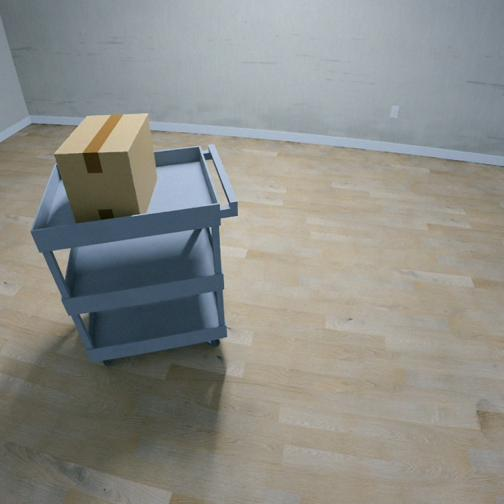

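>>> {"api": "move", "payload": {"r2": {"base":{"rotate_rad":1.4},"joints":{"lift_m":1.1}}, "blocking": false, "cameras": []}}

>>> {"api": "wait", "payload": {"seconds": 2.5, "cameras": []}}

>>> {"api": "wait", "payload": {"seconds": 3, "cameras": []}}

>>> {"api": "move", "payload": {"r2": {"base":{"translate_m":-1.2},"joints":{"wrist_yaw_rad":0.0,"wrist_pitch_rad":1.57,"wrist_roll_rad":1.57,"gripper_m":0.12}}, "blocking": false, "cameras": []}}

>>> {"api": "wait", "payload": {"seconds": 3, "cameras": []}}

>>> {"api": "wait", "payload": {"seconds": 6, "cameras": []}}

>>> {"api": "move", "payload": {"r2": {"base":{"strafe_m":-1.1}}, "blocking": false, "cameras": []}}

>>> {"api": "wait", "payload": {"seconds": 8, "cameras": []}}

>>> {"api": "move", "payload": {"r2": {"base":{"translate_m":0.4}}, "blocking": false, "cameras": []}}

>>> {"api": "wait", "payload": {"seconds": 4, "cameras": ["r2_head_camera","r2_wrist_camera"]}}

Scene clock: 124.80 s.
move: r2 moving
r1: as last shown
r1.base_tilt: forward=-1.6 right=+1.2
r1.lidar_m: 0.55 0.61 0.85 2.46 2.72 2.29 2.25 2.51 2.26 1.31 0.63 0.55
r1.motor_effort: lift_m=+20(20) arm_m=-4(4) wheel_0=+0(1) wheel_1=-1(1) wheel_2=-1(1)
r1.servo_current: wrist_yaw_rad=59(65) wrist_pitch_rad=39(46) wrist_roll_rad=39(59) gripper_m=39(46)
r1.wrist_depth_mm: - 135 - - - - - / - 135 144 - - - - / - 132 168 - - - - / 110 136 219 - - - - / 137 - - - - - - / - 1229 198 1205 193 1160 1098 / - 878 291 809 798 831 798
r2.base_odometry: x=-0.812 y=-1.411 heading=+2.300
r2.turned_by_wheels: +0.251
r2.turned_by_imu: +0.244
r2.base_tilt: forward=-0.7 right=+0.1
r2.lidar_m: 1.05 1.13 3.34 1.80 1.27 1.22 1.23 1.70 2.40 2.51 3.34 3.45
r2.base_status: rotate_rad moving
r2.joint_positions: lift_m=+0.238 arm_m=+0.000 wrist_yaw_rad=+3.211 wrist_pitch_rad=+0.001 wrist_roll_rad=+0.000 gripper_m=+0.056
r2.joint_status: lift_m moving
r2.measured_speeds: translate_m=+0.001 strafe_m=+0.000 rotate_rad=+0.976 lift_m=+0.146 arm_m=+0.000 wrist_yaw_rad=+0.000 wrist_pitch_rad=+0.000 wrist_roll_rad=+0.000
r2.motor_effort: lift_m=+21(24) arm_m=-4(4) wheel_0=-9(9) wheel_1=-9(10) wheel_2=-10(11)
r2.servo_current: wrist_yaw_rad=46(59) wrist_pitch_rad=33(39) wrist_roll_rad=46(52) gripper_m=39(59)
r2.hand_pose: x=-0.1228 y=+0.0671 z=+0.4157 quat_wxyz=(-0.035, -0.001, +0.000, +0.999) (m; r2's base frame)
r2.wrist_depth_mm: - 114 137 1576 1336 - - / - 108 137 1464 1366 - - / - 120 149 236 - - - / - 141 166 - - - - / 216 - - - - - - / 203 1430 195 1205 191 - - / 201 246 1060 112 - 991 976
pictures: none
No camera images: "cameras" was empty.

Scene clock: 127.30 s.
earlier move: r2 moving
r1.base_odometry: x=-1.389 y=+1.064 heading=-2.225
r1.turned_by_wheels: +0.000
r1.turned_by_imu: +0.000
r1.base_tilt: forward=-1.6 right=+1.3
r1.lidar_m: 0.56 0.59 0.86 2.48 2.73 2.30 2.27 2.54 2.24 1.34 0.62 0.55
r1.base_status: not commanded
r1.joint_positions: lift_m=+0.124 arm_m=+0.000 wrist_yaw_rad=+3.194 wrist_pitch_rad=+0.002 wrist_roll_rad=+0.000 gripper_m=+0.056
r1.joint_status: not commanded
r1.measured_speeds: all 0
r1.motor_effort: lift_m=+19(20) arm_m=-4(4) wheel_0=+1(1) wheel_1=-1(1) wheel_2=+0(1)
r1.servo_current: wrist_yaw_rad=52(78) wrist_pitch_rad=39(52) wrist_roll_rad=39(72) gripper_m=46(46)
r1.hand_pose: x=-0.1216 y=+0.0722 z=+0.3019 quat_wxyz=(-0.026, -0.001, +0.000, +1.000) (m; r1's base frame)
r1.wrist_depth_mm: - 135 - - - - - / - 135 144 - - - - / - 132 167 - - - - / 110 136 219 - - - - / 137 - - - - - - / - 1229 198 1205 193 1160 1118 / - 878 291 798 788 842 798
r2.base_odometry: x=-0.812 y=-1.411 heading=-2.835
r2.turned_by_wheels: +1.148
r2.turned_by_imu: +1.118
r2.base_tilt: forward=-0.7 right=+0.1
r2.lidar_m: 3.32 1.67 1.23 1.17 1.27 1.88 2.41 2.54 3.56 1.09 1.05 3.36
r2.base_status: done
r2.joint_positions: lift_m=+0.951 arm_m=+0.000 wrist_yaw_rad=+3.211 wrist_pitch_rad=+0.001 wrist_roll_rad=+0.000 gripper_m=+0.056
r2.joint_status: lift_m moving
r2.measured_speeds: translate_m=+0.000 strafe_m=+0.000 rotate_rad=+0.000 lift_m=+0.300 arm_m=+0.000 wrist_yaw_rad=+0.000 wrist_pitch_rad=+0.000 wrist_roll_rad=+0.000
r2.motor_effort: lift_m=+22(27) arm_m=-4(4) wheel_0=-4(11) wheel_1=-2(11) wheel_2=-6(12)
r2.servo_current: wrist_yaw_rad=46(59) wrist_pitch_rad=33(46) wrist_roll_rad=46(59) gripper_m=52(59)
r2.hand_pose: x=-0.1228 y=+0.0671 z=+1.1288 quat_wxyz=(-0.035, -0.001, +0.000, +0.999) (m; r2's base frame)
r2.wrist_depth_mm: - 113 137 - - - - / - 108 137 - - - - / - 120 148 - - - - / - 141 179 - - - - / 216 - - - - - - / 202 - 193 - 196 - - / 202 245 - 112 - - -
wait: 2.50 s; no rest
pictures: none
No camera images: "cameras" was empty.

Scene clock: 128.57 s.
earlier move: r2 done
r1.base_odometry: x=-1.389 y=+1.064 heading=-2.225
r1.turned_by_wheels: +0.000
r1.turned_by_imu: +0.000
r1.base_tilt: forward=-1.6 right=+1.3
r1.lidar_m: 0.55 0.61 0.81 2.47 2.73 2.26 2.26 2.54 2.27 1.30 0.64 0.58
r1.base_status: not commanded
r1.joint_positions: lift_m=+0.124 arm_m=+0.000 wrist_yaw_rad=+3.194 wrist_pitch_rad=+0.002 wrist_roll_rad=+0.000 gripper_m=+0.056
r1.joint_status: not commanded
r1.measured_speeds: all 0
r1.motor_effort: lift_m=+19(20) arm_m=-4(4) wheel_0=+0(1) wheel_1=-1(1) wheel_2=-1(1)
r1.servo_current: wrist_yaw_rad=65(78) wrist_pitch_rad=46(52) wrist_roll_rad=52(72) gripper_m=39(46)
r1.hand_pose: x=-0.1216 y=+0.0722 z=+0.3019 quat_wxyz=(-0.026, -0.001, +0.000, +1.000) (m; r1's base frame)
r1.wrist_depth_mm: - 135 - - - - - / - 135 144 - - - - / - 132 167 - - - - / 110 136 219 - - - - / 137 - - - - - - / - 1205 198 1205 193 1160 1118 / - 866 291 798 798 831 798
r2.base_odometry: x=-0.812 y=-1.411 heading=-2.835
r2.turned_by_wheels: +0.000
r2.turned_by_imu: +0.000
r2.base_tilt: forward=-0.7 right=+0.0
r2.lidar_m: 3.34 1.67 1.24 1.21 1.25 1.87 2.42 2.57 3.55 1.09 1.03 3.36
r2.base_status: done
r2.joint_positions: lift_m=+1.100 arm_m=+0.000 wrist_yaw_rad=+3.211 wrist_pitch_rad=+0.001 wrist_roll_rad=+0.000 gripper_m=+0.056
r2.joint_status: all done
r2.measured_speeds: all 0
r2.motor_effort: lift_m=+21(27) arm_m=-4(4) wheel_0=-4(11) wheel_1=-2(11) wheel_2=-6(12)
r2.servo_current: wrist_yaw_rad=39(65) wrist_pitch_rad=39(52) wrist_roll_rad=46(59) gripper_m=46(59)
r2.hand_pose: x=-0.1228 y=+0.0671 z=+1.2776 quat_wxyz=(-0.035, -0.001, +0.000, +0.999) (m; r2's base frame)
r2.wrist_depth_mm: - - 137 - - - - / - 108 137 - - - - / - 120 148 - - - - / - 141 179 - - - - / 216 - - - - - - / 204 - 193 - 196 - - / 202 245 - 112 - - -
wait: 1.27 of 3 s (r2 has come to rest)
pictures: none
No camera images: "cameras" was empty.

Scene clock: 129.07 s.
move: r2 moving
r1: as last shown
r1.lidar_m: 0.54 0.61 0.85 2.46 2.71 2.27 2.27 2.52 2.22 1.28 0.61 0.54
r1.motor_effort: lift_m=+20(20) arm_m=-4(4) wheel_0=+1(1) wheel_1=-1(1) wheel_2=-1(1)
r1.servo_current: wrist_yaw_rad=46(65) wrist_pitch_rad=39(46) wrist_roll_rad=39(65) gripper_m=52(52)
r1.wrist_depth_mm: - 135 - - - - - / - 135 144 - - - - / - 132 168 - - - - / 110 135 219 - - - - / 137 - - - - - - / - 1229 198 1205 192 1160 1118 / - 878 291 798 788 831 809
r2.base_odometry: x=-0.782 y=-1.401 heading=-2.835
r2.turned_by_wheels: +0.000
r2.turned_by_imu: +0.000
r2.base_tilt: forward=-0.7 right=+0.1
r2.lidar_m: 3.36 1.65 1.26 1.21 1.25 1.89 2.37 2.50 3.54 1.06 1.06 3.41
r2.base_status: translate_m moving
r2.joint_positions: lift_m=+1.100 arm_m=+0.000 wrist_yaw_rad=+2.649 wrist_pitch_rad=+0.581 wrist_roll_rad=+0.588 gripper_m=+0.075
r2.joint_status: wrist_yaw_rad moving; wrist_pitch_rad moving; wrist_roll_rad moving; gripper_m moving
r2.measured_speeds: translate_m=-0.121 strafe_m=+0.000 rotate_rad=+0.001 lift_m=+0.000 arm_m=+0.000 wrist_yaw_rad=-1.743 wrist_pitch_rad=+1.819 wrist_roll_rad=+1.820
r2.motor_effort: lift_m=+21(21) arm_m=-4(4) wheel_0=-8(9) wheel_1=-6(9) wheel_2=+12(12)
r2.servo_current: wrist_yaw_rad=91(150) wrist_pitch_rad=59(104) wrist_roll_rad=72(111) gripper_m=65(104)
r2.hand_pose: x=+0.0000 y=+0.1911 z=+1.1195 quat_wxyz=(+0.304, -0.198, +0.336, +0.869) (m; r2's base frame)
r2.wrist_depth_mm: - - - - - - - / - - - - - - - / - - - - - - - / - - - - - 1708 - / - - - - 1863 1576 1397 / - - 192 1863 190 1366 1255 / - 1983 1863 112 1366 1229 1118
pictures: none
No camera images: "cameras" was empty.

Scene clock: 132.07 s.
earlier move: r2 moving
r1.base_odometry: x=-1.389 y=+1.064 heading=-2.225
r1.turned_by_wheels: +0.000
r1.turned_by_imu: +0.000
r1.base_tilt: forward=-1.6 right=+1.3
r1.lidar_m: 0.54 0.61 0.88 2.48 2.74 2.29 2.25 2.53 2.24 1.29 0.61 0.55
r1.base_status: not commanded
r1.joint_positions: lift_m=+0.124 arm_m=+0.000 wrist_yaw_rad=+3.194 wrist_pitch_rad=+0.002 wrist_roll_rad=+0.000 gripper_m=+0.056
r1.joint_status: not commanded
r1.measured_speeds: all 0
r1.motor_effort: lift_m=+20(20) arm_m=-4(4) wheel_0=+0(1) wheel_1=-1(1) wheel_2=+0(1)
r1.servo_current: wrist_yaw_rad=46(72) wrist_pitch_rad=39(52) wrist_roll_rad=52(72) gripper_m=46(52)
r1.hand_pose: x=-0.1216 y=+0.0722 z=+0.3019 quat_wxyz=(-0.026, -0.001, +0.000, +1.000) (m; r1's base frame)
r1.wrist_depth_mm: - 135 - - - - - / - 135 144 - - - - / - 132 167 - - - - / 110 136 219 - - - - / 137 - - - - - - / - 1255 198 1205 193 1160 1118 / - 866 291 809 798 831 798
r2.base_odometry: x=+0.018 y=-1.148 heading=-2.835
r2.turned_by_wheels: +0.000
r2.turned_by_imu: +0.000
r2.base_tilt: forward=-0.7 right=+0.0
r2.lidar_m: 4.12 1.76 1.27 1.22 1.32 1.61 1.55 1.66 2.38 3.40 1.52 1.53
r2.base_status: translate_m moving
r2.joint_positions: lift_m=+1.100 arm_m=+0.000 wrist_yaw_rad=+0.003 wrist_pitch_rad=+1.567 wrist_roll_rad=+1.568 gripper_m=+0.120
r2.joint_status: all done
r2.measured_speeds: translate_m=-0.300 strafe_m=+0.000 rotate_rad=+0.001 lift_m=+0.000 arm_m=+0.000 wrist_yaw_rad=+0.000 wrist_pitch_rad=+0.000 wrist_roll_rad=+0.000
r2.motor_effort: lift_m=+21(21) arm_m=-4(5) wheel_0=-4(11) wheel_1=-6(9) wheel_2=+8(14)
r2.servo_current: wrist_yaw_rad=59(150) wrist_pitch_rad=39(117) wrist_roll_rad=46(111) gripper_m=52(143)
r2.hand_pose: x=+0.1723 y=-0.0874 z=+0.9896 quat_wxyz=(+0.502, +0.500, +0.500, -0.498) (m; r2's base frame)
r2.wrist_depth_mm: 1229 1255 1229 1229 1255 1229 1229 / 1229 1255 1255 1205 1229 1255 1229 / 1229 1255 1255 1229 1205 1229 1205 / 1281 1255 1229 1229 1008 1229 1229 / 1255 1229 1229 1008 1025 1229 357 / 1229 1255 199 1255 1025 1255 1281 / 1255 1229 1229 112 1229 1255 1229
wait: 3.00 s; no rest
pictures: none
No camera images: "cameras" was empty.

Scene clock: 134.07 s.
earlier move: r2 done
r1.base_odometry: x=-1.389 y=+1.064 heading=-2.225
r1.turned_by_wheels: +0.000
r1.turned_by_imu: +0.000
r1.base_tilt: forward=-1.6 right=+1.3
r1.lidar_m: 0.54 0.60 0.83 2.46 2.71 2.31 2.24 2.51 2.25 1.34 0.60 0.56
r1.base_status: not commanded
r1.joint_positions: lift_m=+0.124 arm_m=+0.000 wrist_yaw_rad=+3.194 wrist_pitch_rad=+0.002 wrist_roll_rad=+0.000 gripper_m=+0.056
r1.joint_status: not commanded
r1.measured_speeds: all 0
r1.motor_effort: lift_m=+20(20) arm_m=-4(4) wheel_0=+0(1) wheel_1=-1(1) wheel_2=-1(1)
r1.servo_current: wrist_yaw_rad=46(72) wrist_pitch_rad=46(52) wrist_roll_rad=52(72) gripper_m=39(52)
r1.hand_pose: x=-0.1216 y=+0.0722 z=+0.3019 quat_wxyz=(-0.026, -0.001, +0.000, +1.000) (m; r1's base frame)
r1.wrist_depth_mm: - 135 - - - - - / - 135 144 - - - - / - 132 167 - - - - / 110 135 220 - - - - / 137 - - - - - - / - 1229 198 1205 193 1160 1118 / - 878 291 798 798 831 809
r2.base_odometry: x=+0.332 y=-1.049 heading=-2.835
r2.turned_by_wheels: +0.000
r2.turned_by_imu: +0.000
r2.base_tilt: forward=-0.7 right=+0.1
r2.lidar_m: 4.23 1.75 1.28 1.27 1.37 1.25 1.22 1.29 1.86 3.39 3.60 1.77
r2.base_status: done
r2.joint_positions: lift_m=+1.100 arm_m=+0.000 wrist_yaw_rad=+0.003 wrist_pitch_rad=+1.567 wrist_roll_rad=+1.568 gripper_m=+0.120
r2.joint_status: all done
r2.measured_speeds: all 0
r2.motor_effort: lift_m=+21(21) arm_m=-4(5) wheel_0=-2(11) wheel_1=-2(9) wheel_2=+1(14)
r2.servo_current: wrist_yaw_rad=59(150) wrist_pitch_rad=46(117) wrist_roll_rad=52(111) gripper_m=52(143)
r2.hand_pose: x=+0.1723 y=-0.0874 z=+0.9896 quat_wxyz=(+0.502, +0.500, +0.500, -0.498) (m; r2's base frame)
r2.wrist_depth_mm: 1255 1229 1229 1205 1255 1255 1229 / 1255 1255 1229 1205 1205 1229 1205 / 1229 1229 1255 1255 1229 1255 1205 / 1281 1255 1255 1255 991 1229 1255 / 1229 1229 1255 1025 1042 1229 359 / 1255 1229 200 1229 1042 1255 1255 / 1255 1255 1229 112 1255 1229 1229
wait: 2.00 of 6 s (r2 has come to rest)
pictures: none
No camera images: "cameras" was empty.

Scene clock: 134.57 s.
move: r2 moving
r1: as last shown
r1.lidar_m: 0.54 0.61 0.86 2.47 2.73 2.31 2.27 2.50 2.22 1.32 0.60 0.56
r1.motor_effort: lift_m=+19(20) arm_m=-4(4) wheel_0=+0(1) wheel_1=-1(1) wheel_2=-1(1)
r1.servo_current: wrist_yaw_rad=39(65) wrist_pitch_rad=46(52) wrist_roll_rad=52(65) gripper_m=39(46)
r1.wrist_depth_mm: - 135 - - - - - / - 135 144 - - - - / - 132 167 - - - - / 110 136 220 - - - - / 137 - - - - - - / - 1205 198 1205 193 1138 1118 / - 866 291 809 798 842 798
r2.base_odometry: x=+0.321 y=-1.014 heading=-2.835
r2.turned_by_wheels: +0.000
r2.turned_by_imu: +0.000
r2.base_tilt: forward=-0.7 right=+0.0
r2.lidar_m: 4.32 1.83 1.33 1.29 1.39 1.27 1.22 1.31 1.89 3.37 3.56 1.74
r2.base_status: strafe_m moving
r2.joint_positions: lift_m=+1.100 arm_m=+0.000 wrist_yaw_rad=+0.003 wrist_pitch_rad=+1.567 wrist_roll_rad=+1.568 gripper_m=+0.120
r2.joint_status: not commanded
r2.measured_speeds: translate_m=-0.001 strafe_m=-0.139 rotate_rad=+0.004 lift_m=+0.000 arm_m=+0.000 wrist_yaw_rad=+0.000 wrist_pitch_rad=+0.000 wrist_roll_rad=+0.000
r2.motor_effort: lift_m=+21(21) arm_m=-4(4) wheel_0=+10(12) wheel_1=-9(11) wheel_2=+0(1)
r2.servo_current: wrist_yaw_rad=65(65) wrist_pitch_rad=39(46) wrist_roll_rad=39(59) gripper_m=46(52)
r2.hand_pose: x=+0.1723 y=-0.0874 z=+0.9896 quat_wxyz=(+0.502, +0.500, +0.500, -0.498) (m; r2's base frame)
r2.wrist_depth_mm: 1205 1229 1229 1229 1255 1205 1229 / 1255 1255 1255 1205 1229 1229 1229 / 1255 1229 1229 1229 1205 1229 1229 / 1281 1229 1229 1229 1042 1229 1229 / 1229 1255 1229 1025 1008 1229 357 / 1229 1255 199 1229 1025 1205 1255 / 1205 1255 1229 112 1255 1205 1255
pictures: none
No camera images: "cameras" was empty.

Scene clock: 139.07 s.
earlier move: r2 done
r1.base_odometry: x=-1.389 y=+1.064 heading=-2.225
r1.turned_by_wheels: +0.000
r1.turned_by_imu: +0.000
r1.base_tilt: forward=-1.6 right=+1.2
r1.lidar_m: 0.54 0.62 0.87 2.47 2.72 2.32 2.28 2.50 2.24 1.30 0.64 0.55
r1.base_status: not commanded
r1.joint_positions: lift_m=+0.124 arm_m=+0.000 wrist_yaw_rad=+3.194 wrist_pitch_rad=+0.002 wrist_roll_rad=+0.000 gripper_m=+0.056
r1.joint_status: not commanded
r1.measured_speeds: all 0
r1.motor_effort: lift_m=+19(20) arm_m=-4(4) wheel_0=+1(1) wheel_1=-1(1) wheel_2=+0(1)
r1.servo_current: wrist_yaw_rad=39(65) wrist_pitch_rad=46(52) wrist_roll_rad=46(72) gripper_m=39(52)
r1.hand_pose: x=-0.1216 y=+0.0722 z=+0.3019 quat_wxyz=(-0.026, -0.001, +0.000, +1.000) (m; r1's base frame)
r1.wrist_depth_mm: - 135 - - - - - / - 135 144 - - - - / - 132 167 - - - - / 110 136 219 - - - - / 137 - - - - - - / - 1229 198 1205 192 1160 1098 / - 866 291 798 798 831 809
r2.base_odometry: x=+0.000 y=+0.000 heading=-2.836
r2.turned_by_wheels: +0.000
r2.turned_by_imu: +0.000
r2.base_tilt: forward=-0.7 right=+0.1
r2.lidar_m: 1.35 3.22 2.42 2.37 1.75 1.31 1.28 1.37 1.95 2.30 2.47 1.62
r2.base_status: done
r2.joint_positions: lift_m=+1.100 arm_m=+0.000 wrist_yaw_rad=+0.003 wrist_pitch_rad=+1.567 wrist_roll_rad=+1.568 gripper_m=+0.120
r2.joint_status: not commanded
r2.measured_speeds: all 0
r2.motor_effort: lift_m=+21(21) arm_m=-4(5) wheel_0=+1(16) wheel_1=-3(12) wheel_2=+0(2)
r2.servo_current: wrist_yaw_rad=52(65) wrist_pitch_rad=46(46) wrist_roll_rad=52(65) gripper_m=59(59)
r2.hand_pose: x=+0.1723 y=-0.0874 z=+0.9896 quat_wxyz=(+0.502, +0.500, +0.500, -0.498) (m; r2's base frame)
r2.wrist_depth_mm: 1255 1229 1229 1255 1229 1255 1281 / 1229 1229 1229 1229 1229 1205 1255 / 1255 1255 1229 1229 1255 1229 1255 / 1255 1255 1205 1229 1008 1205 1229 / 1255 1229 1229 1025 1042 1229 1229 / 1229 1255 198 1229 1008 1255 1229 / 1255 1229 1255 112 1229 1229 1255
wait: 4.50 of 8 s (r2 has come to rest)
pictures: none
No camera images: "cameras" was empty.

Scene clock: 139.57 s.
move: r2 moving
r1: as last shown
r1.lidar_m: 0.55 0.62 0.88 2.50 2.72 2.31 2.27 2.55 2.24 1.34 0.64 0.55
r1.motor_effort: lift_m=+19(20) arm_m=-4(4) wheel_0=+1(1) wheel_1=-1(1) wheel_2=-1(1)
r1.servo_current: wrist_yaw_rad=65(65) wrist_pitch_rad=46(46) wrist_roll_rad=52(59) gripper_m=39(46)
r1.wrist_depth_mm: - 135 - - - - - / - 135 144 - - - - / - 132 167 - - - - / 110 136 219 - - - - / 137 - - - - - - / - 1205 198 1205 192 1138 1098 / - 866 291 798 798 842 809
r2.base_odometry: x=-0.030 y=-0.010 heading=-2.835
r2.turned_by_wheels: +0.000
r2.turned_by_imu: +0.000
r2.base_tilt: forward=-0.7 right=+0.1
r2.lidar_m: 1.33 3.23 2.41 2.36 1.80 1.34 1.28 1.40 2.00 2.30 2.46 1.57
r2.base_status: translate_m moving
r2.joint_positions: lift_m=+1.100 arm_m=+0.000 wrist_yaw_rad=+0.003 wrist_pitch_rad=+1.567 wrist_roll_rad=+1.568 gripper_m=+0.120
r2.joint_status: not commanded
r2.measured_speeds: translate_m=+0.122 strafe_m=+0.000 rotate_rad=+0.001 lift_m=+0.000 arm_m=+0.000 wrist_yaw_rad=+0.000 wrist_pitch_rad=+0.000 wrist_roll_rad=+0.000
r2.motor_effort: lift_m=+21(21) arm_m=-4(4) wheel_0=+8(10) wheel_1=+8(8) wheel_2=-13(13)
r2.servo_current: wrist_yaw_rad=33(65) wrist_pitch_rad=33(46) wrist_roll_rad=33(52) gripper_m=52(59)
r2.hand_pose: x=+0.1723 y=-0.0874 z=+0.9896 quat_wxyz=(+0.502, +0.500, +0.500, -0.498) (m; r2's base frame)
r2.wrist_depth_mm: 1229 1205 1205 1205 1229 1229 1229 / 1255 1229 1229 1229 1255 1229 1205 / 1255 1255 1229 1229 1205 1229 1229 / 1281 1229 1255 1229 991 1255 1229 / 1255 1229 1281 1025 1008 1205 355 / 1281 1229 200 1281 1008 1205 1255 / 1255 1255 1229 112 1255 1255 1255
pictures: none
No camera images: "cameras" was empty.

Scene clock: 141.90 s.
earlier move: r2 done
r1.base_odometry: x=-1.389 y=+1.064 heading=-2.225
r1.turned_by_wheels: +0.000
r1.turned_by_imu: +0.000
r1.base_tilt: forward=-1.6 right=+1.3
r1.lidar_m: 0.54 0.62 0.89 2.47 2.76 2.32 2.27 2.55 2.24 1.33 0.64 0.55
r1.base_status: not commanded
r1.joint_positions: lift_m=+0.124 arm_m=+0.000 wrist_yaw_rad=+3.194 wrist_pitch_rad=+0.002 wrist_roll_rad=+0.000 gripper_m=+0.056
r1.joint_status: not commanded
r1.measured_speeds: all 0
r1.motor_effort: lift_m=+20(20) arm_m=-4(4) wheel_0=+0(1) wheel_1=-1(1) wheel_2=+0(1)
r1.servo_current: wrist_yaw_rad=65(65) wrist_pitch_rad=39(52) wrist_roll_rad=52(65) gripper_m=39(46)
r1.hand_pose: x=-0.1216 y=+0.0722 z=+0.3019 quat_wxyz=(-0.026, -0.001, +0.000, +1.000) (m; r1's base frame)
r1.wrist_depth_mm: - 135 - - - - - / - 135 144 - - - - / - 132 167 - - - - / 110 136 220 - - - - / 137 - - - - - - / - 1229 198 1205 193 1160 1138 / - 866 291 798 798 842 809
r2.base_odometry: x=-0.381 y=-0.121 heading=-2.835
r2.turned_by_wheels: +0.000
r2.turned_by_imu: +0.001
r2.base_tilt: forward=-0.7 right=+0.1
r2.lidar_m: 0.94 3.19 2.40 2.35 2.26 1.72 1.67 1.79 2.40 2.33 2.46 1.13
r2.base_status: done
r2.joint_positions: lift_m=+1.100 arm_m=+0.000 wrist_yaw_rad=+0.003 wrist_pitch_rad=+1.567 wrist_roll_rad=+1.568 gripper_m=+0.120
r2.joint_status: not commanded
r2.measured_speeds: all 0
r2.motor_effort: lift_m=+21(21) arm_m=-4(5) wheel_0=+3(10) wheel_1=+2(8) wheel_2=-3(14)
r2.servo_current: wrist_yaw_rad=39(65) wrist_pitch_rad=46(46) wrist_roll_rad=52(65) gripper_m=59(59)
r2.hand_pose: x=+0.1723 y=-0.0874 z=+0.9896 quat_wxyz=(+0.502, +0.500, +0.500, -0.498) (m; r2's base frame)
r2.wrist_depth_mm: 1229 1229 1255 1255 1229 1229 1229 / 1229 1229 1255 1229 1229 1229 1205 / 1229 1255 1229 1255 1205 1205 1229 / 1229 1255 1281 1205 1025 1229 1229 / 1255 1229 1255 1025 1025 1255 357 / 1255 1229 198 1229 1025 1229 1229 / 1255 1229 1229 112 1229 1229 1229
wait: 2.33 of 4 s (r2 has come to rest)
pictures: r2_head_camera, r2_wrist_camera
Images, in order (width x height): r2_head_camera 420x560, r2_wrist_camera 616x392.

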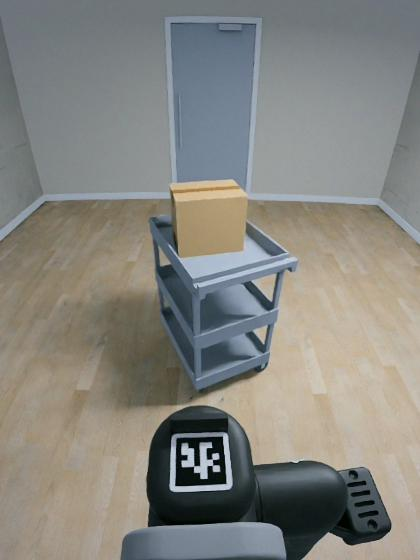

